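# Lay the cup on the pad as pictured

## Task

Set the cup down on the pad with nothing else on it, oriented on its side the way the goal picture (the manual reference image) shows, fully inside the pad's outline, without tipping over any object.

## Robot and tools

Robot: a single six-joint UR7e-type arm carrying a Robotiq 2F-85 two-finger gripper. The only camera is cam_wrist (896x504), mounted on the wrist. Joint positions are listed base to tip: shoulder pan, shoulder lift, elbow, wrist 1, wrist 2, wrist 3.

Frames. The scene frame has its origin on the table top beneath the arm, +z up, and +y to the left when facing along +x. The arm's base sits at (0, 0, +0.129) m in that frame and is tilted (quat_wxyz +0.922, +0.384, +0.018, -0.042), so in base coordinates 'up' is (-0.065, +0.706, +0.705). Every reported pose, velocity, Hand target and offset axis uses the base frame, not the table. On the gripper, the fingers point along its +z and close along its y. end_effector_position is the spot between the pads when shut; closed fingertips reach about 19 mm past it, open ones about 6 mm. A block juts roughly 10 cm out on the gripper's +x side and turns with it.

One row = 9 numbers, each in [-1, 1]: dx, dy, dz, rx, ry, rz, position, force_limit, speed. The first six are an offset (not a pose) from the Hand target as it stood when the action or move began, along base-frame axes; 1.0 equals 0.6 m for dx/dy/dz or 180 degrees for the rotation vector rx/ry/rz, which turns about the Hand target point. Every row in one action counts from that same start, so sending an offset again moves further. The last three are absolute gripper commands: position +1 is 85 mm open, about -0.8 brings the pads together, -1 squeezes until blocked; force_limit sets how hard the motor may push; speed sets closing rate (-1 about 20 mm/s, 0 about 85, +1 about 150). All three start at +1. A 0 is a real command, so to leave the gripper unchanged resend the last three values used.

execute_actions(actions, cameras): actions is a list of actions; each action is a list of up to 15 rows, one per 1/30 s step, and a short list repeats its final row. Each action lasts 0.5 s. An empty list returns images of all cameras and the full set of result lines. cameras: list of names, ["all"], or [].

move(target, speed, blend, stop_force, zero, blocking, cameras): target is one row or a list of up to 15 rows, every row an offset from the same starting Hand target. speed is the path's top speed in m/s (0.002 to 3.6, default 0.25; rotation up to twice that in rad/s), one value or one per target. blend in metres rounds corners in a list (0 = halt at each). stop_force in N (3 to 120) ends the path when the wrist sensor feels that much push against the motion; omit it when backing away from a contact. zero (default true) re-zeroes before the move. blocking=false returns after about 0.5 s while the move continues (not allowed with stop_force). The result adds a 'move:' line: done (within 3 mm and 2 degrees), off_target, moving, held or fault, plus any limits that acted (paced, held). Neither done nor off_target proves there was no contact.

wait(seconds 0 to 10), stop() to brake a running move, zoom_image(camera "cam_wrist", region [x0, y0, x1, y1] in pixels, at most 504 each way), show_instructions() for the goal picture, zero_wrist_force(), read_manual(section "licences"), finished_scene(scene 1 or 2) which ends the scene irreversibly.

Results: end_effector_position (m) and end_effector_quat_wxyz, velocities, Hand target (your last command after clipping; next offsets count from it), Tool commands, Joint positions and torques, Wrist force and torque in the gripper's own axes (plus the peak since last shown), object_status and position_measured. object_status: 0 moving, 1 blocked while opening, 2 blocked while closing (a grip), 3 reached the asked opening or pads met. position_measured is in counts: 3 open, about 78 = 60 mm, 130 = 40 mm, 180 = 20 mm, 230 closed. 'within noise' means the arm is still. The gripper often stops short of the Hand target; send the gap as a new offset.

Gripping: command position -1, hold it, and confirm object_status 2. Position changes under 0.01 are ignored, and new force_limit or speed only applies with a new position. Open before regripping more gently.

Cautions: each step's orientation is clipped to 32 degrees from the measured one. The arm is stiff; aiming even slightly into a firm surface can trigger a fault. About 150 N (±25) outside force, or joint torque past 136 N m (first three joints) or 25.4 N m (wrists), halts the arm for 10 s. Motors warn at 70 °C (MOTOR HOT) and lock at 85 °C. Keep paths away from the arm's base. Move slowly near contact, don't squeeze hard on an object still resting on the table, lower it gently rather than dropping, and never let anything leave the table, which fails the scene. Loose objects may get brief outside nudges.

Each tool is called by a JSON object that holds its "op" and its "data", one argument or row to a line.

Reference images:

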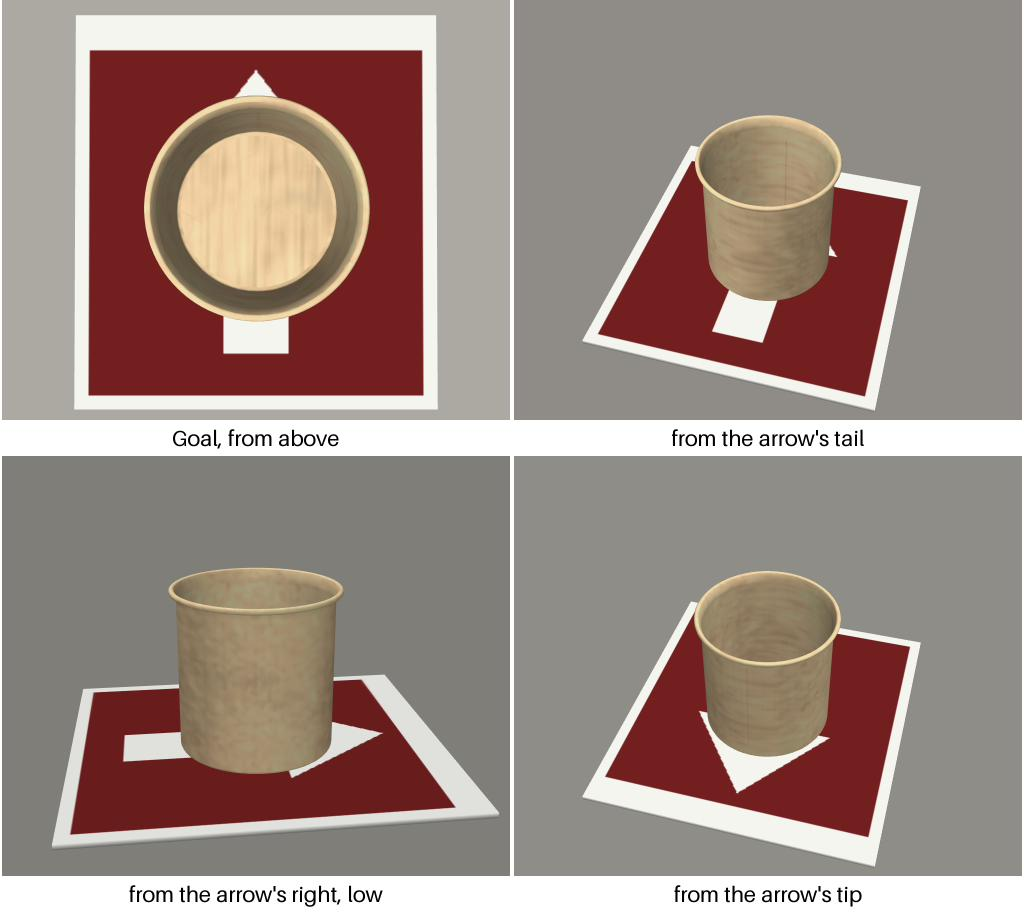

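## Session

{"op": "execute_actions", "data": {
  "actions": []
}}

Scene clock: 0.00 s.
end_effector_position=(+0.4313, -0.2165, +0.4015) position_measured=3 object_status=3 end_effector_quat_wxyz=(-0.216, +0.682, +0.668, -0.207)
Joint positions: [-0.583 -1.238 0.982 -0.78 -1.873 1.092]
Joint velocities: within noise
Joint torques (N m): no reading
Wrist force (N): no reading
Wrist torque (N m): no reading
Wrist force, peak (N): no reading
Hand target: +0.4313, -0.2165, +0.4015; -0.216, +0.682, +0.668, -0.207
Tool commands: gripper/position=+1.0 gripper/force_limit=+1.0 gripper/speed=+1.0

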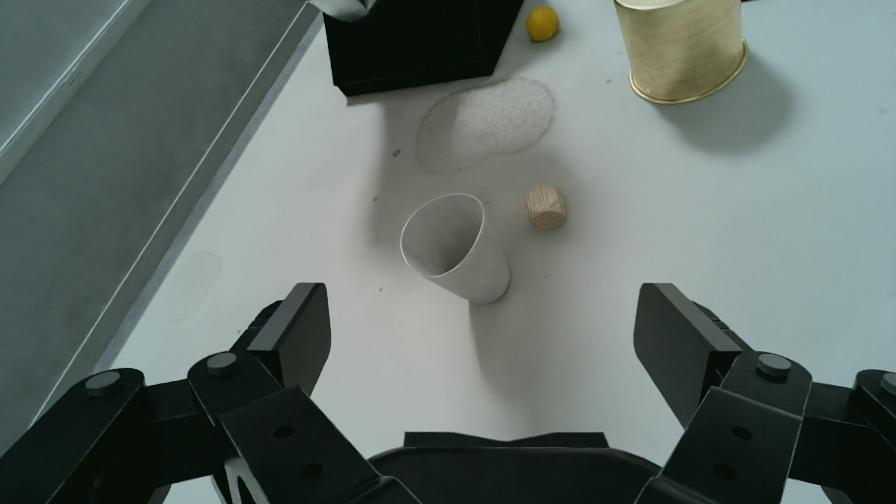

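{"op": "move", "data": {
  "target": [-0.0415, 0.451, 0.1115, -0.1314, -0.1957, 0.0764, 1, 1, 1],
  "speed": 0.3,
  "cameras": ["all"]
}}

Scene clock: 13.90 s.
end_effector_position=(+0.4064, +0.0540, +0.4684) position_measured=3 object_status=3 end_effector_quat_wxyz=(+0.161, +0.658, +0.721, -0.146)
Joint positions: [0.073 -1.729 1.424 -1.276 -2.01 1.551]
Joint torques (N m): [21.84 -7.29 -25.16 -3.43 -0.98 1.85]
Wrist force (N): [-0.2 0.8 0.5]
Wrist torque (N m): [-0.07 -0.02 0.06]
Wrist force, peak (N): [-1.7 0.7 0.3]
Hand target: +0.4064, +0.0541, +0.4684; +0.162, +0.658, +0.721, -0.146
Off the commanded pose: 0.000 m, 0 deg.
move: done

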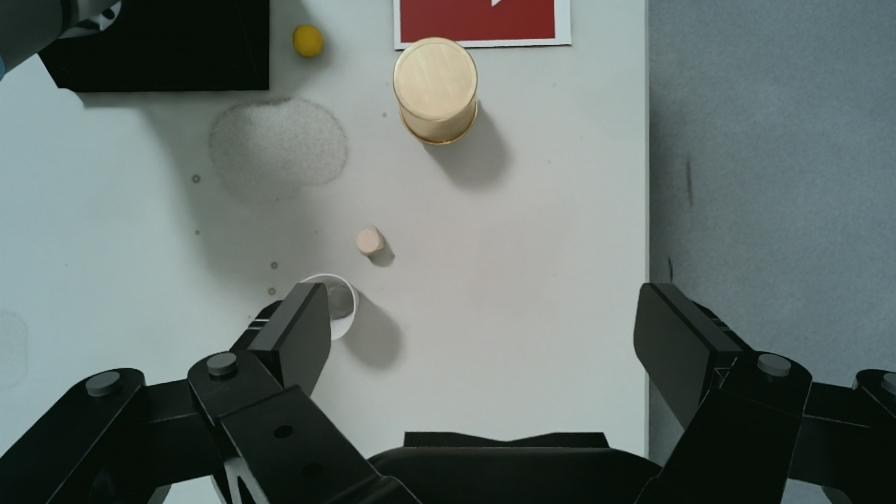

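{"op": "zoom_image", "data": {
  "camera": "cam_wrist",
  "region": [360, 0, 600, 180]
}}

Scaled by 2.100.

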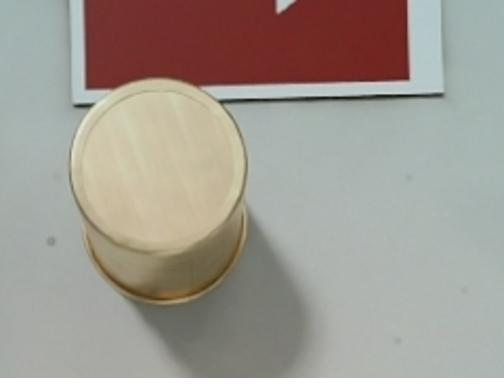

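{"op": "move", "data": {
  "target": [-0.0191, 0.2105, -0.2129, 0, 0, 0, 1, 1, 1],
  "speed": 0.3,
  "cameras": ["all"]
}}

{"op": "zoom_image", "data": {
  "camera": "cam_wrist",
  "region": [360, 180, 520, 340]
}}

Scene clock: 33.80 s.
end_effector_position=(+0.3949, +0.1803, +0.3408) position_measured=3 object_status=3 end_effector_quat_wxyz=(+0.161, +0.658, +0.721, -0.146)
Joint positions: [0.364 -1.639 1.641 -1.448 -1.993 1.871]
Joint torques (N m): [23.1 -0.72 -9.96 -3.87 0.71 1.75]
Wrist force (N): [-0.4 0.7 0.4]
Wrist torque (N m): [-0.11 0.02 0.06]
Wrist force, peak (N): [-2.2 0.7 0.0]
Hand target: +0.3949, +0.1804, +0.3407; +0.162, +0.658, +0.721, -0.146
Off the commanded pose: 0.000 m, 0 deg.
move: done

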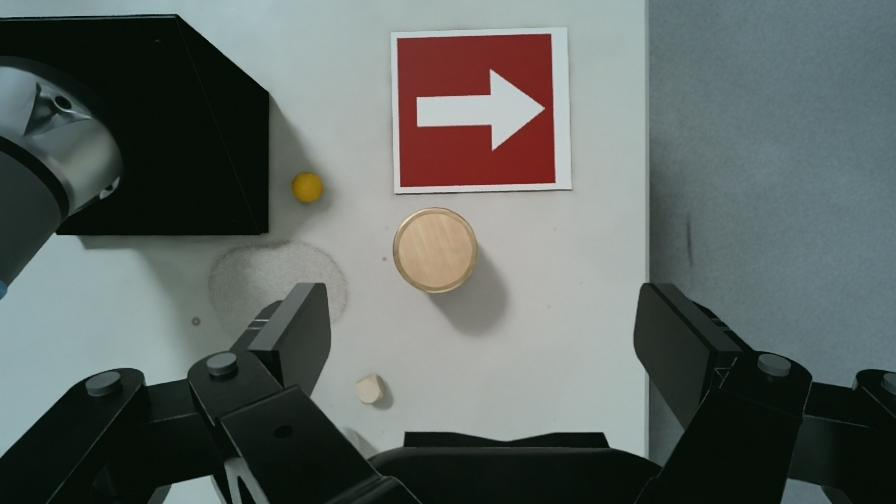

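Scaled by 3.150.

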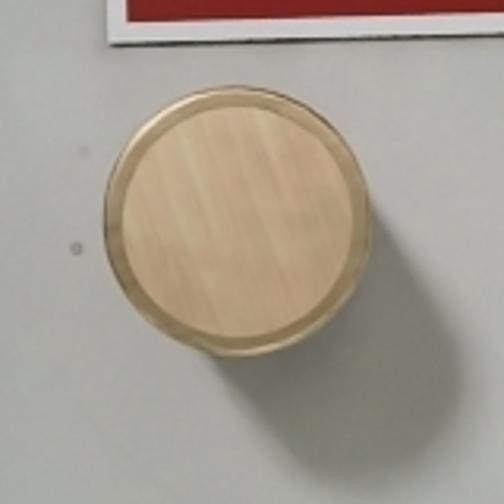

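{"op": "move", "data": {
  "target": [0.01, -0.4725, -0.1638, 0.1585, -0.0537, -0.5019, 0.754, 0, 0],
  "speed": 0.3,
  "cameras": ["all"]
}}

Scene clock: 88.10 s.
end_effector_position=(+0.4009, -0.1030, +0.2424) position_measured=34 object_status=3 end_effector_quat_wxyz=(-0.085, +0.995, +0.045, -0.003)
Joint positions: [-0.662 -1.749 1.937 -1.643 -1.446 2.381]
Joint torques (N m): [4.27 -24.66 -5.52 -1.87 3.61 2.18]
Wrist force (N): [-0.1 -0.8 0.5]
Wrist torque (N m): [-0.10 -0.11 0.17]
Wrist force, peak (N): [-0.7 0.9 0.4]
Hand target: +0.4009, -0.1031, +0.2424; -0.085, +0.995, +0.045, -0.003
Off the commanded pose: 0.000 m, 0 deg.
move: done

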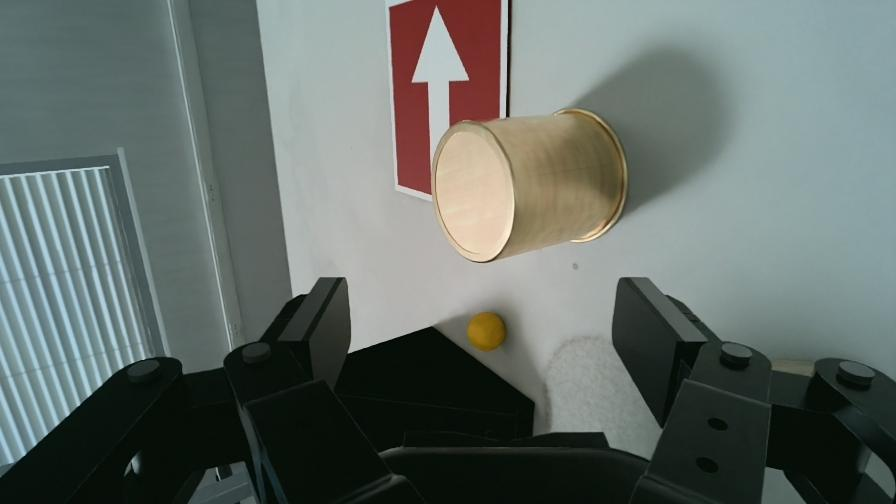

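{"op": "move", "data": {
  "target": [0.0131, -0.1413, -0.1409, 0, 0, 0, 0.754, 0, 0],
  "speed": 0.2
}}

{"op": "move", "data": {
  "target": [0.0055, -0.0589, -0.0587, 0, 0, 0, 0.754, 0, 0],
  "speed": 0.015,
  "stop_force": 4,
  "cameras": ["all"]
}}

Scene clock: 94.07 s.
end_effector_position=(+0.4087, -0.1877, +0.1580) position_measured=34 object_status=3 end_effector_quat_wxyz=(-0.085, +0.995, +0.045, -0.003) end_effector_velocity=(+0.000, -0.002, -0.002) end_effector_angular_velocity=(+0.001, +0.001, +0.000)
Joint positions: [-0.797 -1.576 2.005 -1.868 -1.462 2.247]
Joint velocities: [-0.001 0.005 -0.001 -0.003 -0.001 -0.001]
Joint torques (N m): [6.14 -27.68 -17.84 -1.94 -1 -1.35]
Wrist force (N): [0.0 -0.8 0.2]
Wrist torque (N m): [-0.07 -0.10 0.24]
Wrist force, peak (N): [0.0 -1.9 -0.4]
Hand target: +0.4088, -0.1879, +0.1578; -0.085, +0.995, +0.045, -0.003
Off the commanded pose: 0.000 m, 0 deg.
move: done

Scene clock: 97.87 s.
end_effector_position=(+0.4113, -0.2151, +0.1307) position_measured=34 object_status=3 end_effector_quat_wxyz=(-0.085, +0.995, +0.045, -0.003)
Joint positions: [-0.834 -1.505 2.008 -1.938 -1.467 2.211]
Joint torques (N m): [27.34 -41.78 -4.83 0.72 -0.12 1.95]
Wrist force (N): [0.8 -2.8 -0.4]
Wrist torque (N m): [-0.09 -0.17 0.21]
Wrist force, peak (N): [-4.9 -24.8 -23.1]
Hand target: +0.4113, -0.2151, +0.1307; -0.085, +0.995, +0.045, -0.003 (not the last commanded pose)
Off the commanded pose: 0.011 m, 0 deg.
move: contact

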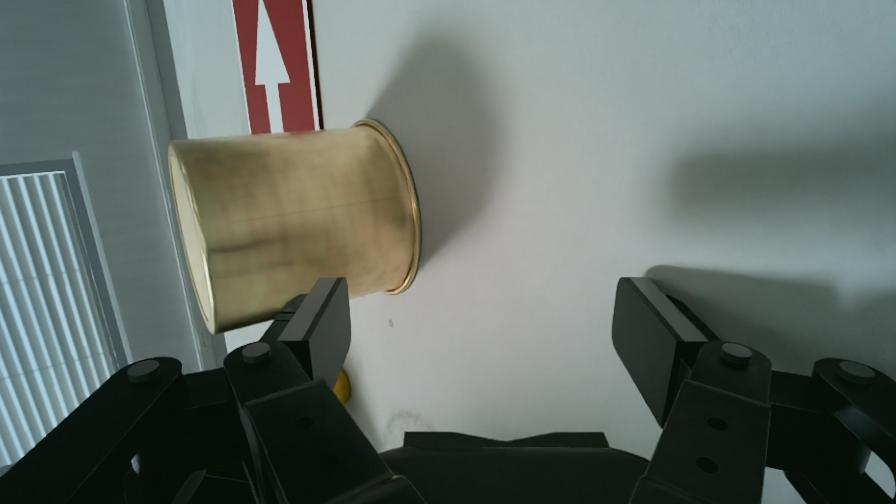

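{"op": "move", "data": {
  "target": [
    [-0.0032, 0.0068, 0.007, 0, 0, 0, 0.754, 0, 0],
    [-0.008, 0.0595, -0.0462, 0, 0, 0, 0.754, 0, 0]
  ],
  "speed": 0.06,
  "cameras": ["all"]
}}

Scene clock: 108.33 s.
end_effector_position=(+0.4065, -0.1795, +0.1031) position_measured=34 object_status=3 end_effector_quat_wxyz=(-0.085, +0.995, +0.045, -0.003)
Joint positions: [-0.788 -1.519 2.107 -2.028 -1.461 2.256]
Joint torques (N m): [27.42 -24.89 2.15 -1.69 3.58 1.59]
Wrist force (N): [0.2 -0.7 0.4]
Wrist torque (N m): [-0.07 -0.14 0.19]
Wrist force, peak (N): [0.6 -4.2 -1.2]
Hand target: +0.4065, -0.1794, +0.1030; -0.085, +0.995, +0.045, -0.003
Off the commanded pose: 0.000 m, 0 deg.
move: done

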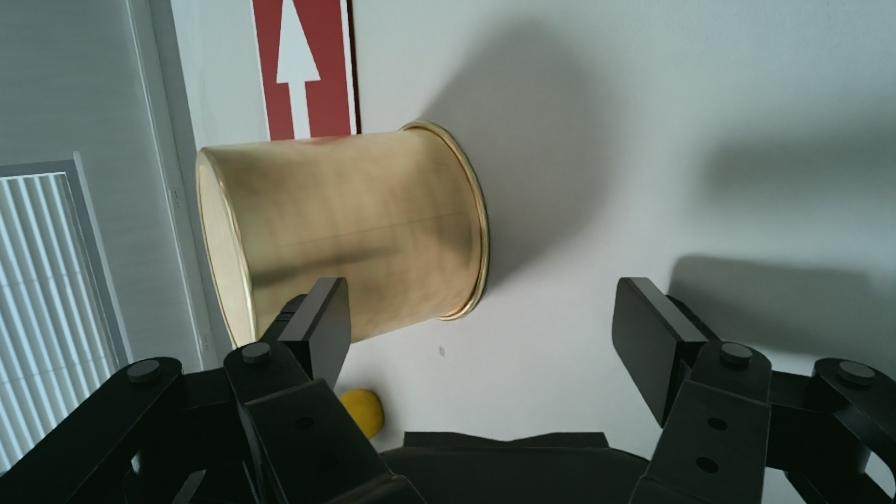

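{"op": "move", "data": {
  "target": [-0.00159, 0.01755, -0.01775, 0, 0, 0, 0.754, 0, 0],
  "speed": 0.03,
  "cameras": ["all"]
}}

Scene clock: 110.80 s.
end_effector_position=(+0.4055, -0.1690, +0.0924) position_measured=34 object_status=3 end_effector_quat_wxyz=(-0.085, +0.995, +0.045, -0.003)
Joint positions: [-0.773 -1.515 2.137 -2.063 -1.459 2.272]
Joint torques (N m): [28.73 -25.45 2.51 -1.84 3.4 1.51]
Wrist force (N): [0.2 -0.6 0.4]
Wrist torque (N m): [-0.06 -0.14 0.19]
Wrist force, peak (N): [0.4 -0.9 0.4]
Hand target: +0.4055, -0.1688, +0.0923; -0.085, +0.995, +0.045, -0.003
Off the commanded pose: 0.000 m, 0 deg.
move: done

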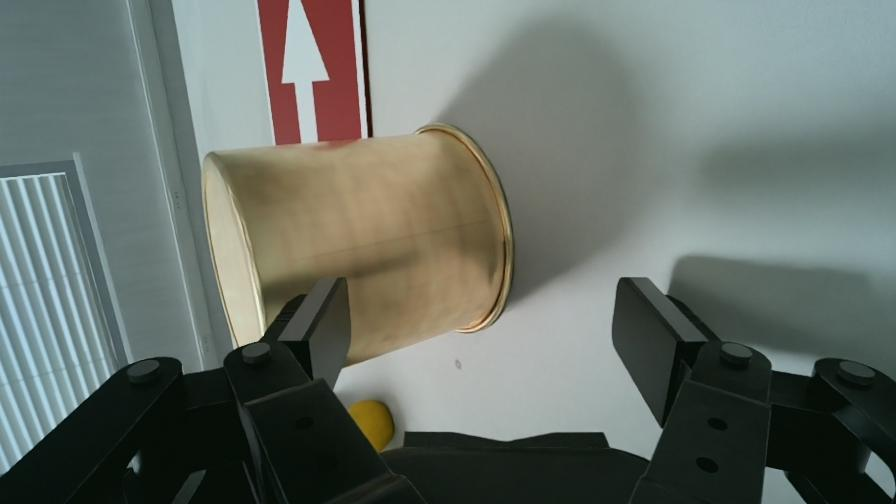

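{"op": "move", "data": {
  "target": [-0.00106, 0.0117, -0.01183, 0, 0, 0, 0.754, 0, 0],
  "speed": 0.02,
  "cameras": ["all"]
}}

{"op": "zoom_image", "data": {
  "camera": "cam_wrist",
  "region": [180, 100, 560, 400]
}}

Scene clock: 112.87 s.
end_effector_position=(+0.4049, -0.1620, +0.0854) position_measured=34 object_status=3 end_effector_quat_wxyz=(-0.085, +0.995, +0.045, -0.003) end_effector_velocity=(+0.000, +0.000, -0.001) end_effector_angular_velocity=(-0.001, -0.001, -0.001)
Joint positions: [-0.762 -1.512 2.156 -2.087 -1.457 2.282]
Joint velocities: [0.001 0.001 0.002 -0.005 0 0.002]
Joint torques (N m): [27.62 -25.32 3.15 -1.52 3.68 1.76]
Wrist force (N): [0.1 -0.8 0.2]
Wrist torque (N m): [-0.08 -0.13 0.19]
Wrist force, peak (N): [0.2 -0.9 0.3]
Hand target: +0.4049, -0.1618, +0.0852; -0.085, +0.995, +0.045, -0.003
Off the commanded pose: 0.000 m, 0 deg.
move: done

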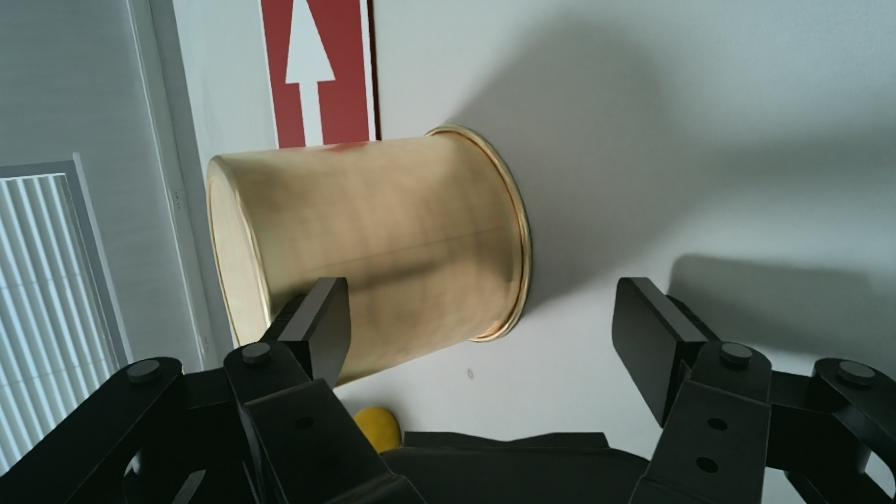

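Scaled by 1.326.

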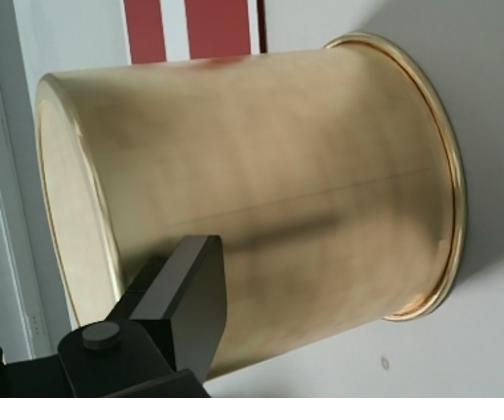

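{"op": "move", "data": {
  "target": [-0.00106, 0.0117, -0.01183, 0, 0, 0, 0.754, 0, 0],
  "speed": 0.02,
  "cameras": ["all"]
}}

Scene clock: 115.00 s.
end_effector_position=(+0.4043, -0.1549, +0.0783) position_measured=34 object_status=3 end_effector_quat_wxyz=(-0.085, +0.995, +0.045, -0.003)
Joint positions: [-0.751 -1.509 2.175 -2.111 -1.456 2.293]
Joint torques (N m): [27.69 -24.4 3.16 -1.56 3.71 1.63]
Wrist force (N): [0.3 -0.3 0.0]
Wrist torque (N m): [-0.02 -0.16 0.18]
Wrist force, peak (N): [0.2 -0.8 0.7]
Hand target: +0.4043, -0.1548, +0.0781; -0.085, +0.995, +0.045, -0.003
Off the commanded pose: 0.000 m, 0 deg.
move: done

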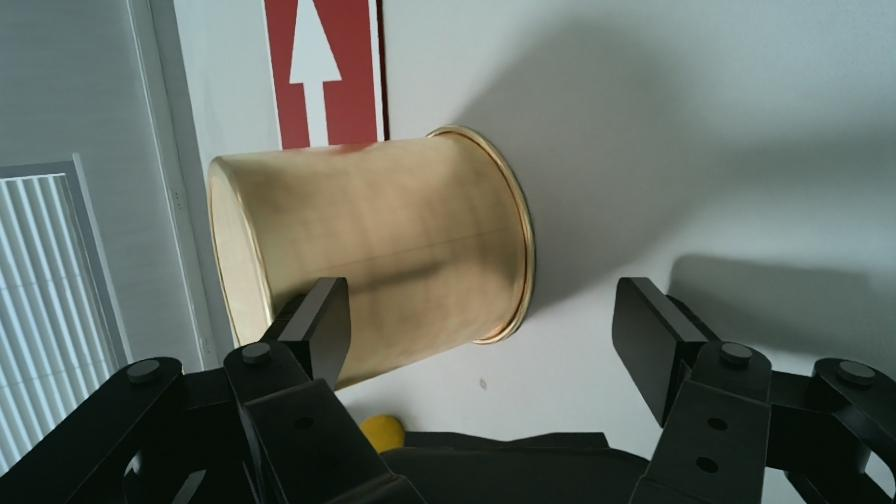

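{"op": "move", "data": {
  "target": [-0.00106, 0.0117, -0.01183, 0, 0, 0, 0.754, 0, 0],
  "speed": 0.02,
  "cameras": ["all"]
}}

{"op": "move", "data": {
  "target": [-0.00106, 0.0117, -0.01183, 0, 0, 0, 0.754, 0, 0],
  "speed": 0.02,
  "cameras": ["all"]
}}

Scene clock: 119.27 s.
end_effector_position=(+0.4036, -0.1479, +0.0711) position_measured=34 object_status=3 end_effector_quat_wxyz=(-0.085, +0.995, +0.045, -0.003)
Joint positions: [-0.74 -1.504 2.194 -2.135 -1.455 2.304]
Joint torques (N m): [27.54 -23.98 0.68 -1.65 3.75 1.59]
Wrist force (N): [0.1 -0.8 -0.2]
Wrist torque (N m): [-0.08 -0.13 0.18]
Wrist force, peak (N): [0.0 -0.8 -0.6]
Hand target: +0.4036, -0.1478, +0.0710; -0.085, +0.995, +0.045, -0.003
Off the commanded pose: 0.000 m, 0 deg.
move: done

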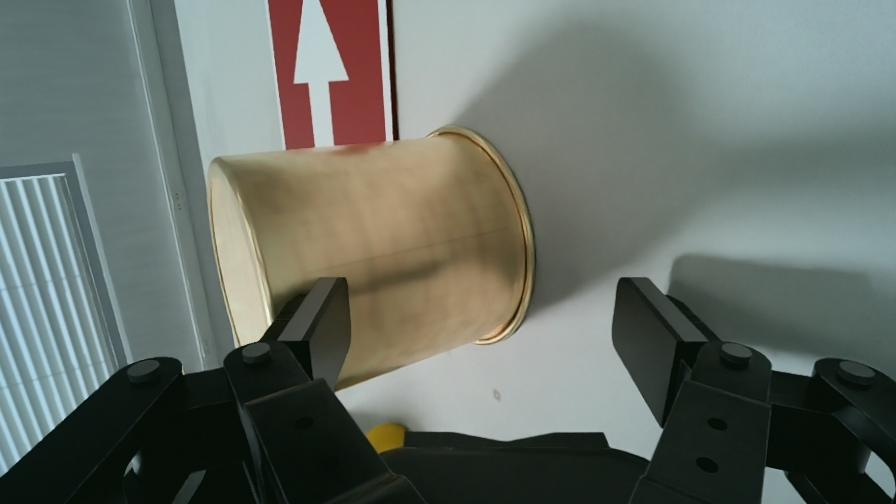

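Scene clock: 120.20 s.
end_effector_position=(+0.4030, -0.1409, +0.0640) position_measured=34 object_status=3 end_effector_quat_wxyz=(-0.085, +0.995, +0.045, -0.003)
Joint positions: [-0.729 -1.499 2.212 -2.16 -1.453 2.315]
Joint torques (N m): [26.82 -23.11 4.66 -1.27 3.63 1.87]
Wrist force (N): [0.3 0.7 -1.5]
Wrist torque (N m): [0.02 -0.18 0.19]
Wrist force, peak (N): [0.3 -0.7 -2.2]
Hand target: +0.4030, -0.1408, +0.0639; -0.085, +0.995, +0.045, -0.003
Off the commanded pose: 0.000 m, 0 deg.
move: done

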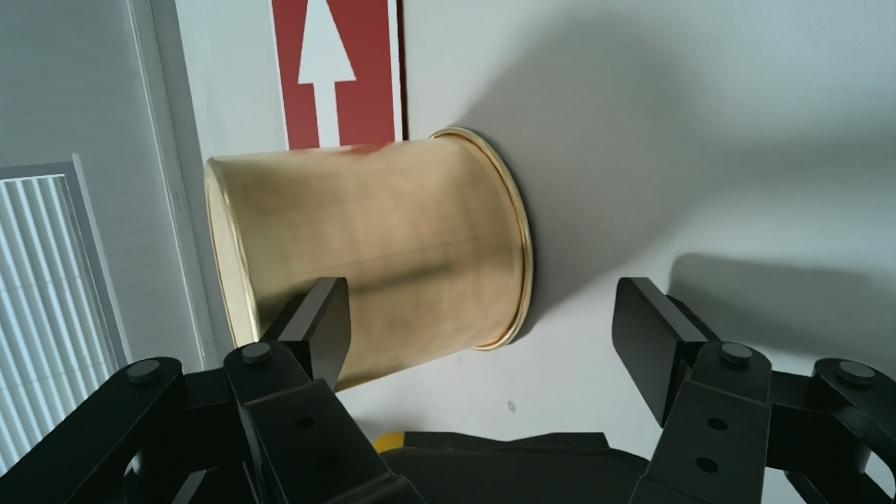

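{"op": "move", "data": {
  "target": [-0.00106, 0.0117, -0.01183, 0, 0, 0, 0.754, 0, 0],
  "speed": 0.02,
  "cameras": ["all"]
}}

Scene clock: 121.87 s.
end_effector_position=(+0.4024, -0.1338, +0.0569) position_measured=34 object_status=3 end_effector_quat_wxyz=(-0.085, +0.995, +0.045, -0.003)
Joint positions: [-0.718 -1.492 2.23 -2.186 -1.452 2.326]
Joint torques (N m): [27.46 -22.85 4.81 -1.78 3.66 1.65]
Wrist force (N): [0.2 -1.1 -2.5]
Wrist torque (N m): [0.04 -0.16 0.19]
Wrist force, peak (N): [0.2 -1.1 -2.5]
Hand target: +0.4024, -0.1337, +0.0568; -0.085, +0.995, +0.045, -0.003
Off the commanded pose: 0.000 m, 0 deg.
move: done

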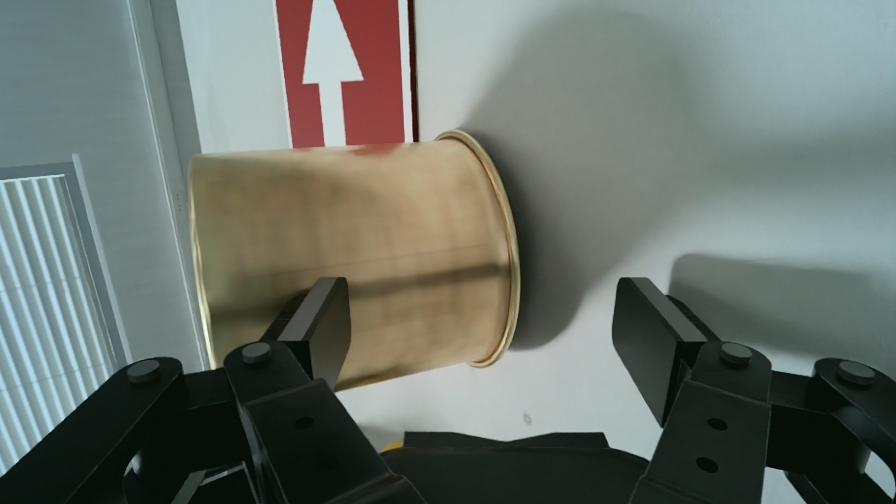

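{"op": "move", "data": {
  "target": [-0.00106, 0.0117, -0.01183, 0, 0, 0, 0.754, 0, 0],
  "speed": 0.02,
  "cameras": ["all"]
}}

Scene clock: 124.23 s.
end_effector_position=(+0.4017, -0.1268, +0.0498) position_measured=34 object_status=3 end_effector_quat_wxyz=(-0.085, +0.995, +0.045, -0.003)
Joint positions: [-0.706 -1.485 2.248 -2.211 -1.45 2.338]
Joint torques (N m): [27.59 -22.27 4.86 -1.87 3.62 1.46]
Wrist force (N): [0.1 0.0 -1.7]
Wrist torque (N m): [0.03 -0.15 0.20]
Wrist force, peak (N): [0.4 -1.5 -2.7]
Hand target: +0.4017, -0.1267, +0.0497; -0.085, +0.995, +0.045, -0.003
Off the commanded pose: 0.000 m, 0 deg.
move: done

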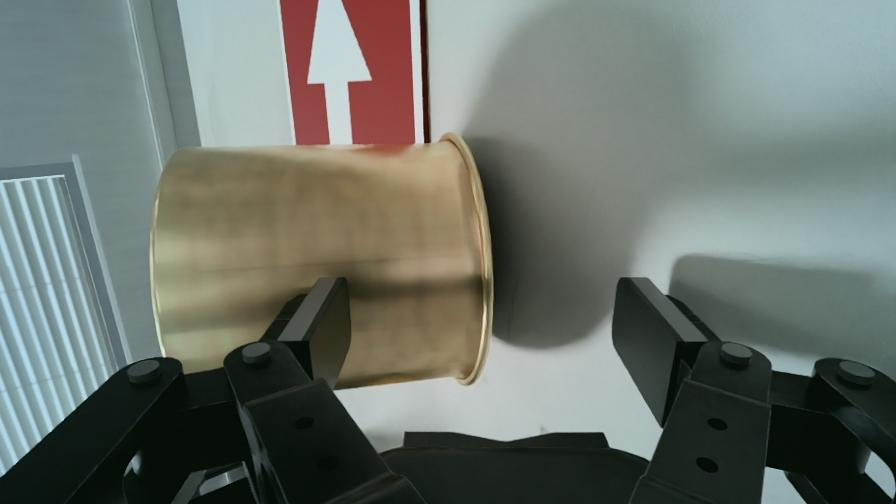

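{"op": "move", "data": {
  "target": [
    [0.0037, -0.041, 0.0414, 0, 0, 0, 0.754, 0, 0],
    [0.0095, -0.105, 0.1064, 0, 0, 0, 0.754, 0, 0]
  ],
  "speed": [0.02, 0.1],
  "cameras": ["all"]
}}

Scene clock: 162.00 s.
end_effector_position=(+0.4074, -0.1896, +0.1135) position_measured=34 object_status=3 end_effector_quat_wxyz=(-0.085, +0.995, +0.045, -0.003)
Joint positions: [-0.802 -1.521 2.077 -1.995 -1.463 2.242]
Joint torques (N m): [8.98 -28.69 -14.57 0.76 -0.78 -1.15]
Wrist force (N): [0.3 -0.4 0.3]
Wrist torque (N m): [-0.03 -0.17 0.26]
Wrist force, peak (N): [0.2 -1.5 -2.9]
Hand target: +0.4074, -0.1897, +0.1136; -0.085, +0.995, +0.045, -0.003
Off the commanded pose: 0.000 m, 0 deg.
move: done

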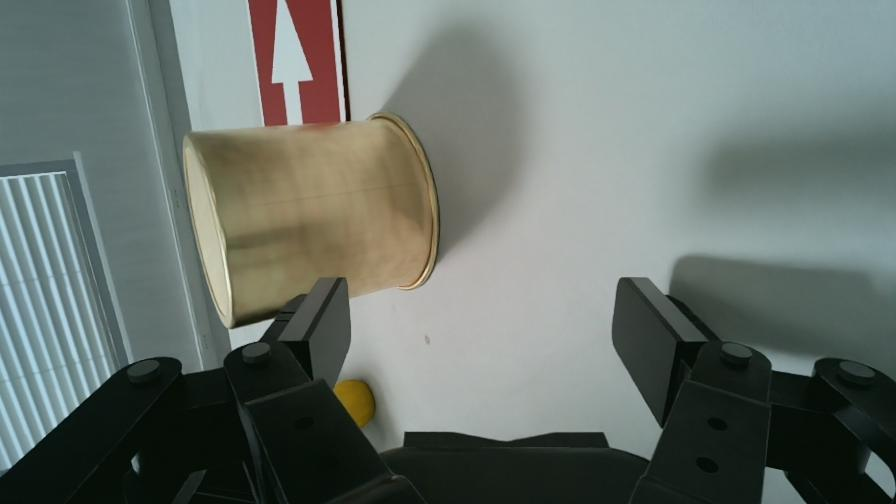

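{"op": "move", "data": {
  "target": [-0.0232, 0.2435, 0.0022, -0.1383, -0.0127, -0.0001, 1, 0, 0],
  "speed": 0.2,
  "cameras": ["all"]
}}

Scene clock: 166.60 s.
end_effector_position=(+0.3935, -0.0437, +0.1149) position_measured=3 object_status=3 end_effector_quat_wxyz=(+0.132, +0.990, +0.045, +0.007)
Joint positions: [-0.291 -1.693 2.325 -2.306 -1.816 2.748]
Joint torques (N m): [21.94 -13.16 -19.95 -0.08 -1.51 1.87]
Wrist force (N): [0.2 -0.3 0.3]
Wrist torque (N m): [-0.15 -0.15 0.16]
Wrist force, peak (N): [0.2 -1.3 0.3]
Hand target: +0.3935, -0.0436, +0.1149; +0.132, +0.990, +0.045, +0.007
Off the commanded pose: 0.000 m, 0 deg.
move: done

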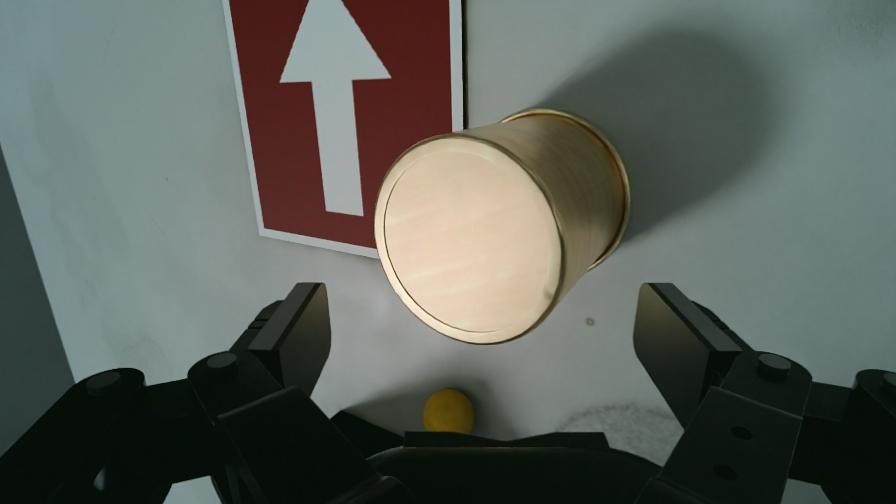

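{"op": "move", "data": {
  "target": [0.0077, -0.0632, -0.1083, 0, 0, 0, 1, 0, 0],
  "speed": 0.05,
  "stop_force": 4,
  "cameras": ["all"]
}}

Scene clock: 173.53 s.
end_effector_position=(+0.3981, -0.0815, +0.0499) position_measured=3 object_status=3 end_effector_quat_wxyz=(+0.132, +0.990, +0.045, +0.007)
Joint positions: [-0.384 -1.526 2.404 -2.574 -1.805 2.652]
Joint torques (N m): [5.53 -14.32 1.47 -2.95 3.32 -1.45]
Wrist force (N): [0.3 -0.3 0.1]
Wrist torque (N m): [-0.13 -0.15 0.23]
Wrist force, peak (N): [0.0 -0.1 0.7]
Hand target: +0.3981, -0.0815, +0.0499; +0.132, +0.990, +0.045, +0.007
Off the commanded pose: 0.000 m, 0 deg.
move: done

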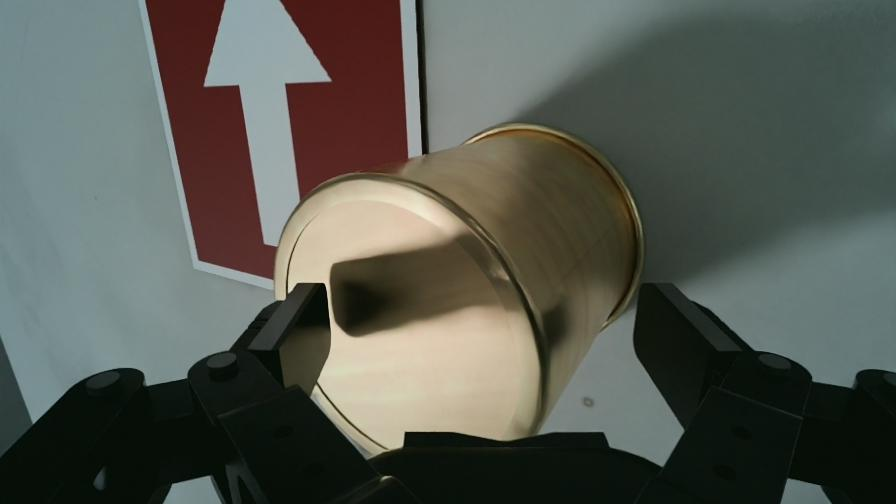

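{"op": "move", "data": {
  "target": [-0.00159, 0.01755, -0.01775, 0, 0, 0, 1, 0, 0],
  "speed": 0.015,
  "stop_force": 3,
  "cameras": ["all"]
}}

Scene clock: 177.17 s.
end_effector_position=(+0.3973, -0.0729, +0.0411) position_measured=3 object_status=3 end_effector_quat_wxyz=(+0.132, +0.990, +0.045, +0.007)
Joint positions: [-0.363 -1.506 2.416 -2.601 -1.808 2.674]
Joint torques (N m): [8.04 -29.15 -12.94 0.12 3.94 -1.41]
Wrist force (N): [0.3 1.6 -0.7]
Wrist torque (N m): [-0.18 -0.16 0.23]
Wrist force, peak (N): [0.3 1.9 -3.4]
Hand target: +0.3973, -0.0729, +0.0411; +0.132, +0.990, +0.045, +0.007 (not the last commanded pose)
Off the commanded pose: 0.003 m, 0 deg.
move: contact

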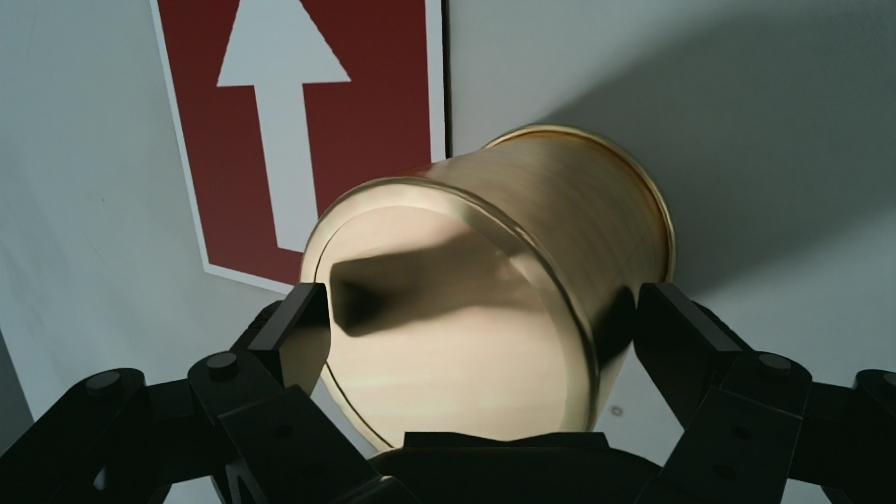

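{"op": "move", "data": {
  "target": [-0.0023, 0.0257, -0.0108, -0.0387, -0.0036, 0, 1, 0, 0],
  "speed": 0.04,
  "cameras": ["all"]
}}

Scene clock: 185.87 s.
end_effector_position=(+0.3960, -0.0575, +0.0347) position_measured=3 object_status=3 end_effector_quat_wxyz=(+0.192, +0.980, +0.044, +0.010)
Joint positions: [-0.249 -1.458 2.438 -2.689 -1.934 2.777]
Joint torques (N m): [24.77 -15.43 2.9 -3.14 -1.24 1.71]
Wrist force (N): [0.3 0.9 0.5]
Wrist torque (N m): [-0.17 -0.16 0.16]
Wrist force, peak (N): [0.6 3.8 -7.0]
Hand target: +0.3960, -0.0575, +0.0347; +0.192, +0.980, +0.044, +0.010
Off the commanded pose: 0.000 m, 0 deg.
move: done

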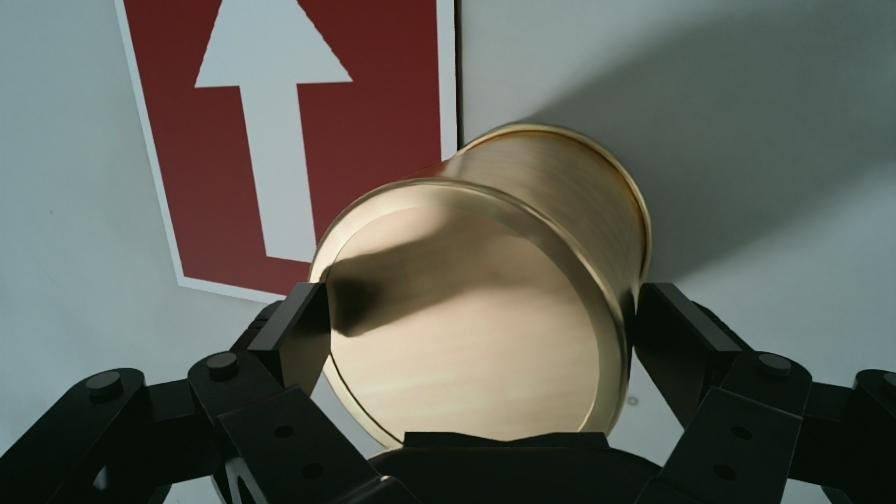

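{"op": "move", "data": {
  "target": [-0.0022, 0.0242, -0.0134, -0.0387, -0.0036, 0, 1, 0, 0],
  "speed": 0.04,
  "cameras": ["all"]
}}

Scene clock: 190.43 s.
end_effector_position=(+0.3946, -0.0430, +0.0267) position_measured=3 object_status=3 end_effector_quat_wxyz=(+0.252, +0.967, +0.044, +0.013)
Joint positions: [-0.137 -1.388 2.448 -2.759 -2.065 2.882]
Joint torques (N m): [27.14 -13.24 2.03 -2.9 -1.09 1.52]
Wrist force (N): [0.2 1.1 0.9]
Wrist torque (N m): [-0.18 -0.13 0.15]
Wrist force, peak (N): [0.2 1.3 1.0]
Hand target: +0.3946, -0.0429, +0.0266; +0.252, +0.967, +0.044, +0.013
Off the commanded pose: 0.000 m, 0 deg.
move: done

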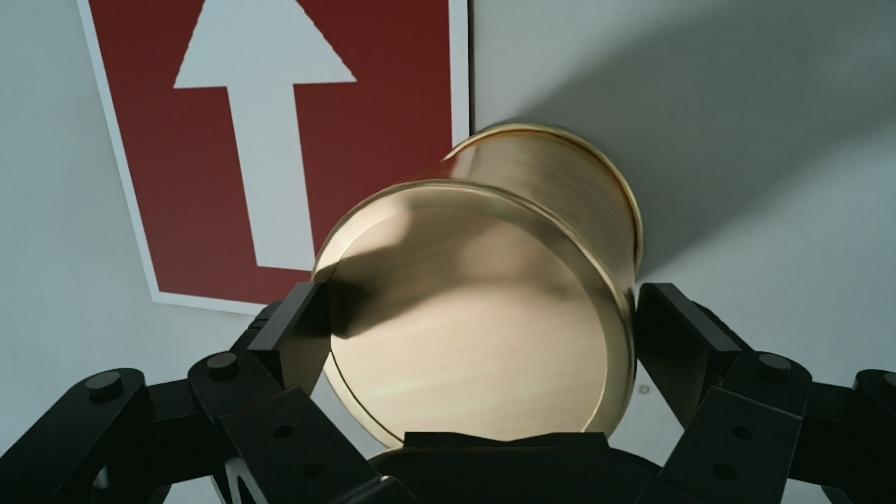

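{"op": "move", "data": {
  "target": [-0.0018, 0.0194, -0.014, -0.0387, -0.0036, 0, 1, 0, 0],
  "speed": 0.04,
  "cameras": ["all"]
}}

Scene clock: 193.37 s.
end_effector_position=(+0.3936, -0.0313, +0.0183) position_measured=3 object_status=3 end_effector_quat_wxyz=(+0.310, +0.950, +0.043, +0.016)
Joint positions: [-0.036 -1.305 2.445 -2.807 -2.196 2.984]
Joint torques (N m): [25.22 -10.45 -11.81 -2.31 -1.34 1.65]
Wrist force (N): [0.8 3.3 -10.2]
Wrist torque (N m): [-0.15 -0.13 0.12]
Wrist force, peak (N): [0.8 3.3 -10.2]
Hand target: +0.3936, -0.0313, +0.0182; +0.310, +0.950, +0.043, +0.016
Off the commanded pose: 0.000 m, 0 deg.
move: done

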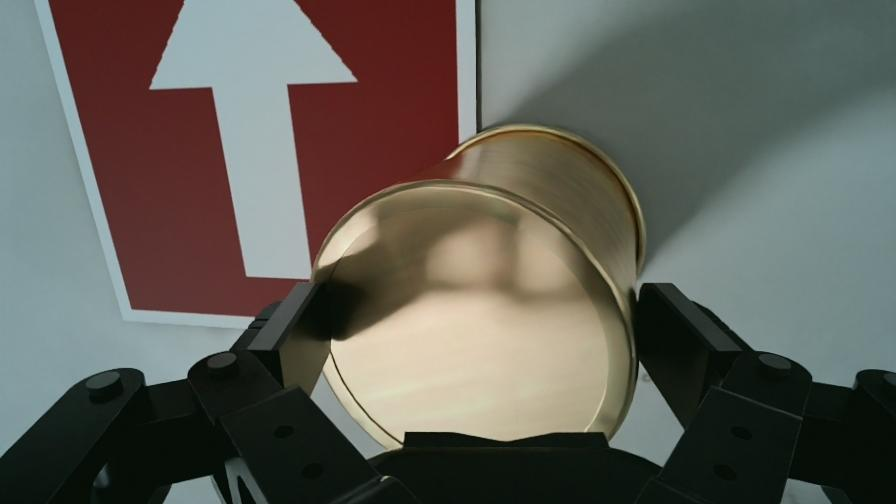

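{"op": "move", "data": {
  "target": [
    [-0.0002, 0.0024, 0.0023, 0, 0, 0, 1, 0, 0],
    [-0.0021, 0.0232, -0.0152, -0.0443, -0.0041, 0, 1, 0, 0]
  ],
  "speed": 0.04,
  "cameras": ["all"]
}}

Scene clock: 200.07 s.
end_effector_position=(+0.3923, -0.0174, +0.0091) position_measured=3 object_status=3 end_effector_quat_wxyz=(+0.376, +0.926, +0.042, +0.019)
Joint positions: [0.072 -1.206 2.426 -2.813 -2.342 3.114]
Joint torques (N m): [21.06 -3.86 -10.08 1.95 -1.45 1.69]
Wrist force (N): [1.8 4.4 -24.1]
Wrist torque (N m): [0.10 -0.14 0.16]
Wrist force, peak (N): [1.6 4.3 -25.7]
Hand target: +0.3923, -0.0174, +0.0091; +0.376, +0.926, +0.042, +0.019
Off the commanded pose: 0.000 m, 0 deg.
move: done

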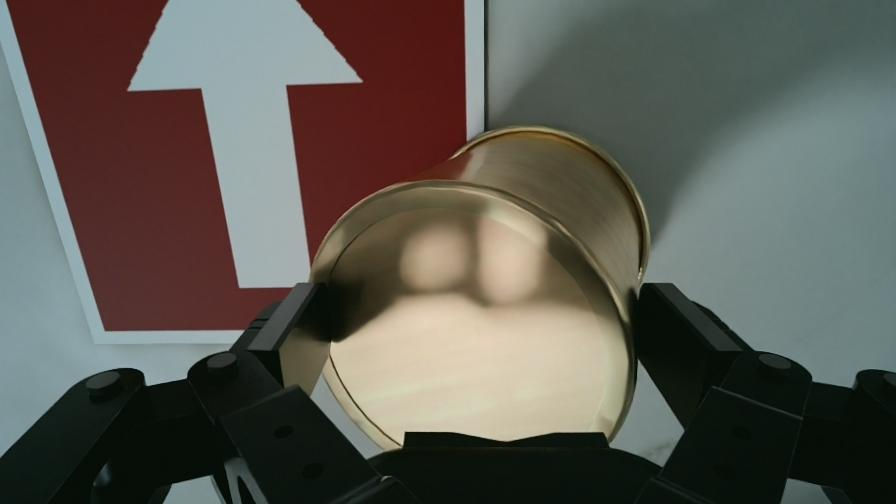

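{"op": "move", "data": {
  "target": [-0.0003, 0.0035, 0.0035, 0, 0, 0, 1, 0, 0],
  "speed": 0.02,
  "cameras": ["all"]
}}

Scene clock: 202.03 s.
end_effector_position=(+0.3921, -0.0153, +0.0111) position_measured=3 object_status=3 end_effector_quat_wxyz=(+0.376, +0.926, +0.042, +0.019)
Joint positions: [0.078 -1.214 2.424 -2.797 -2.342 3.122]
Joint torques (N m): [26.93 -27.49 -16.38 -0.36 -1.53 1.88]
Wrist force (N): [0.0 1.5 0.6]
Wrist torque (N m): [-0.16 -0.12 0.14]
Wrist force, peak (N): [1.6 4.2 -26.6]
Hand target: +0.3921, -0.0153, +0.0112; +0.376, +0.926, +0.042, +0.019
Off the commanded pose: 0.000 m, 0 deg.
move: done

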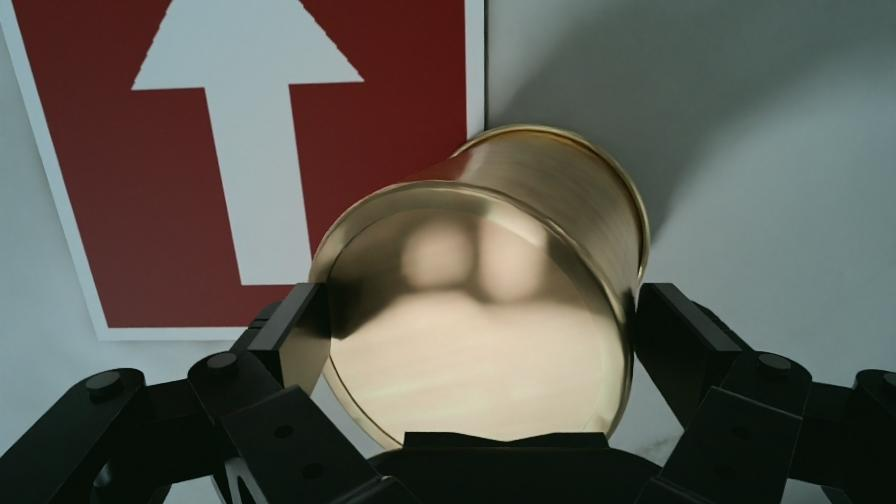

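{"op": "move", "data": {
  "target": [-0.0014, 0.0149, -0.0155, -0.0387, -0.0036, 0, 1, 0, 0],
  "speed": 0.04,
  "cameras": ["all"]
}}

Scene clock: 207.10 s.
end_effector_position=(+0.3913, -0.0064, +0.0019) position_measured=3 object_status=3 end_effector_quat_wxyz=(+0.431, +0.901, +0.041, +0.021)
Joint positions: [0.155 -1.123 2.398 -2.772 -2.462 3.241]
Joint torques (N m): [26.17 -12.8 -15.6 -0.26 -1.88 1.53]
Wrist force (N): [0.0 2.5 -1.7]
Wrist torque (N m): [-0.10 -0.09 0.13]
Wrist force, peak (N): [-0.1 3.7 -3.4]
Hand target: +0.3913, -0.0063, +0.0019; +0.432, +0.901, +0.041, +0.021
Off the commanded pose: 0.000 m, 0 deg.
move: done

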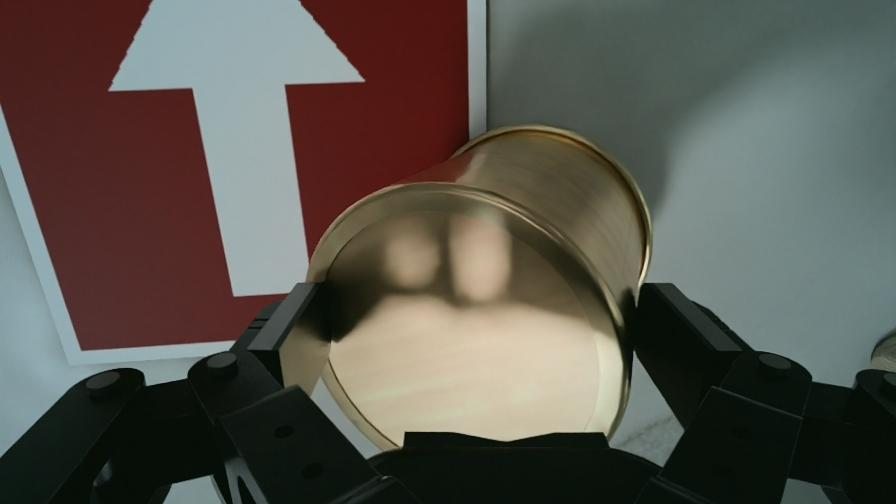

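{"op": "move", "data": {
  "target": [-0.0013, 0.014, -0.0182, 0, 0, 0, 1, 0, 0],
  "speed": 0.03,
  "cameras": ["all"]
}}

Scene clock: 220.33 s.
end_effector_position=(+0.3905, +0.0020, -0.0089) position_measured=3 object_status=3 end_effector_quat_wxyz=(+0.432, +0.901, +0.041, +0.021)
Joint positions: [0.176 -1.092 2.389 -2.768 -2.46 3.274]
Joint torques (N m): [29.38 -14.47 -14.16 -0.24 1.93 1.57]
Wrist force (N): [-0.4 0.8 0.7]
Wrist torque (N m): [-0.08 -0.06 0.13]
Wrist force, peak (N): [-0.2 3.2 -3.3]
Hand target: +0.3905, +0.0021, -0.0090; +0.432, +0.901, +0.041, +0.021
Off the commanded pose: 0.000 m, 0 deg.
move: done

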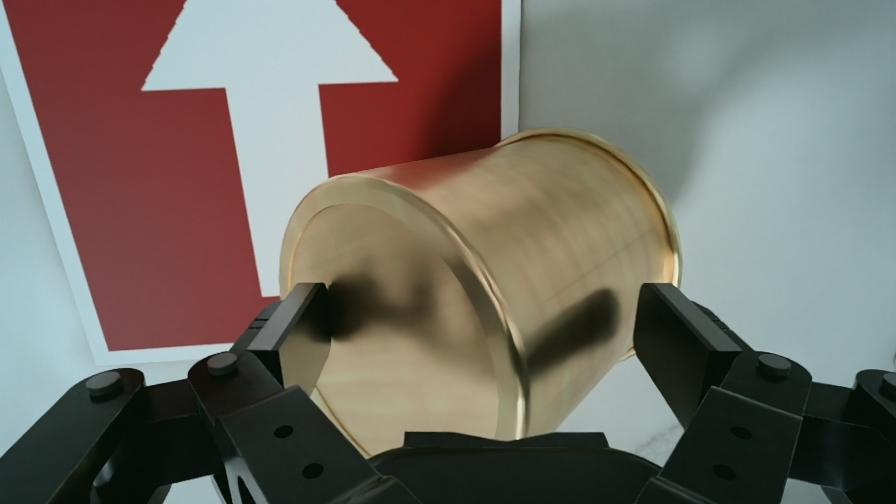

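{"op": "move", "data": {
  "target": [-0.002, 0.0225, -0.0328, -0.0498, -0.0046, 0, 1, 0, 0],
  "speed": 0.03,
  "cameras": ["all"]
}}

Scene clock: 226.10 s.
end_effector_position=(+0.3893, +0.0155, -0.0287) position_measured=3 object_status=3 end_effector_quat_wxyz=(+0.501, +0.864, +0.039, +0.025)
Joint positions: [0.264 -0.963 2.331 -2.653 -2.597 3.476]
Joint torques (N m): [30.11 -15.3 -16.11 -0.54 -2.94 1.74]
Wrist force (N): [-0.4 0.6 0.8]
Wrist torque (N m): [-0.01 -0.07 0.12]
Wrist force, peak (N): [-0.1 0.7 1.3]
Hand target: +0.3893, +0.0156, -0.0287; +0.501, +0.864, +0.039, +0.025
Off the commanded pose: 0.000 m, 0 deg.
move: done

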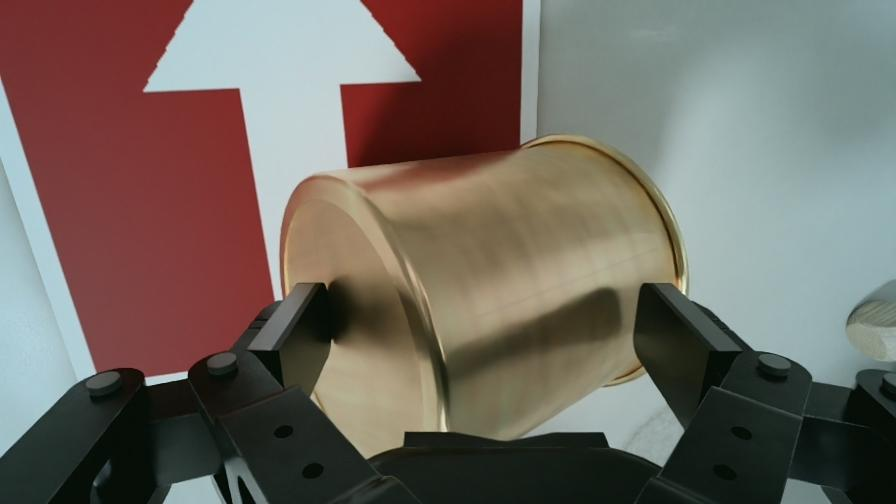

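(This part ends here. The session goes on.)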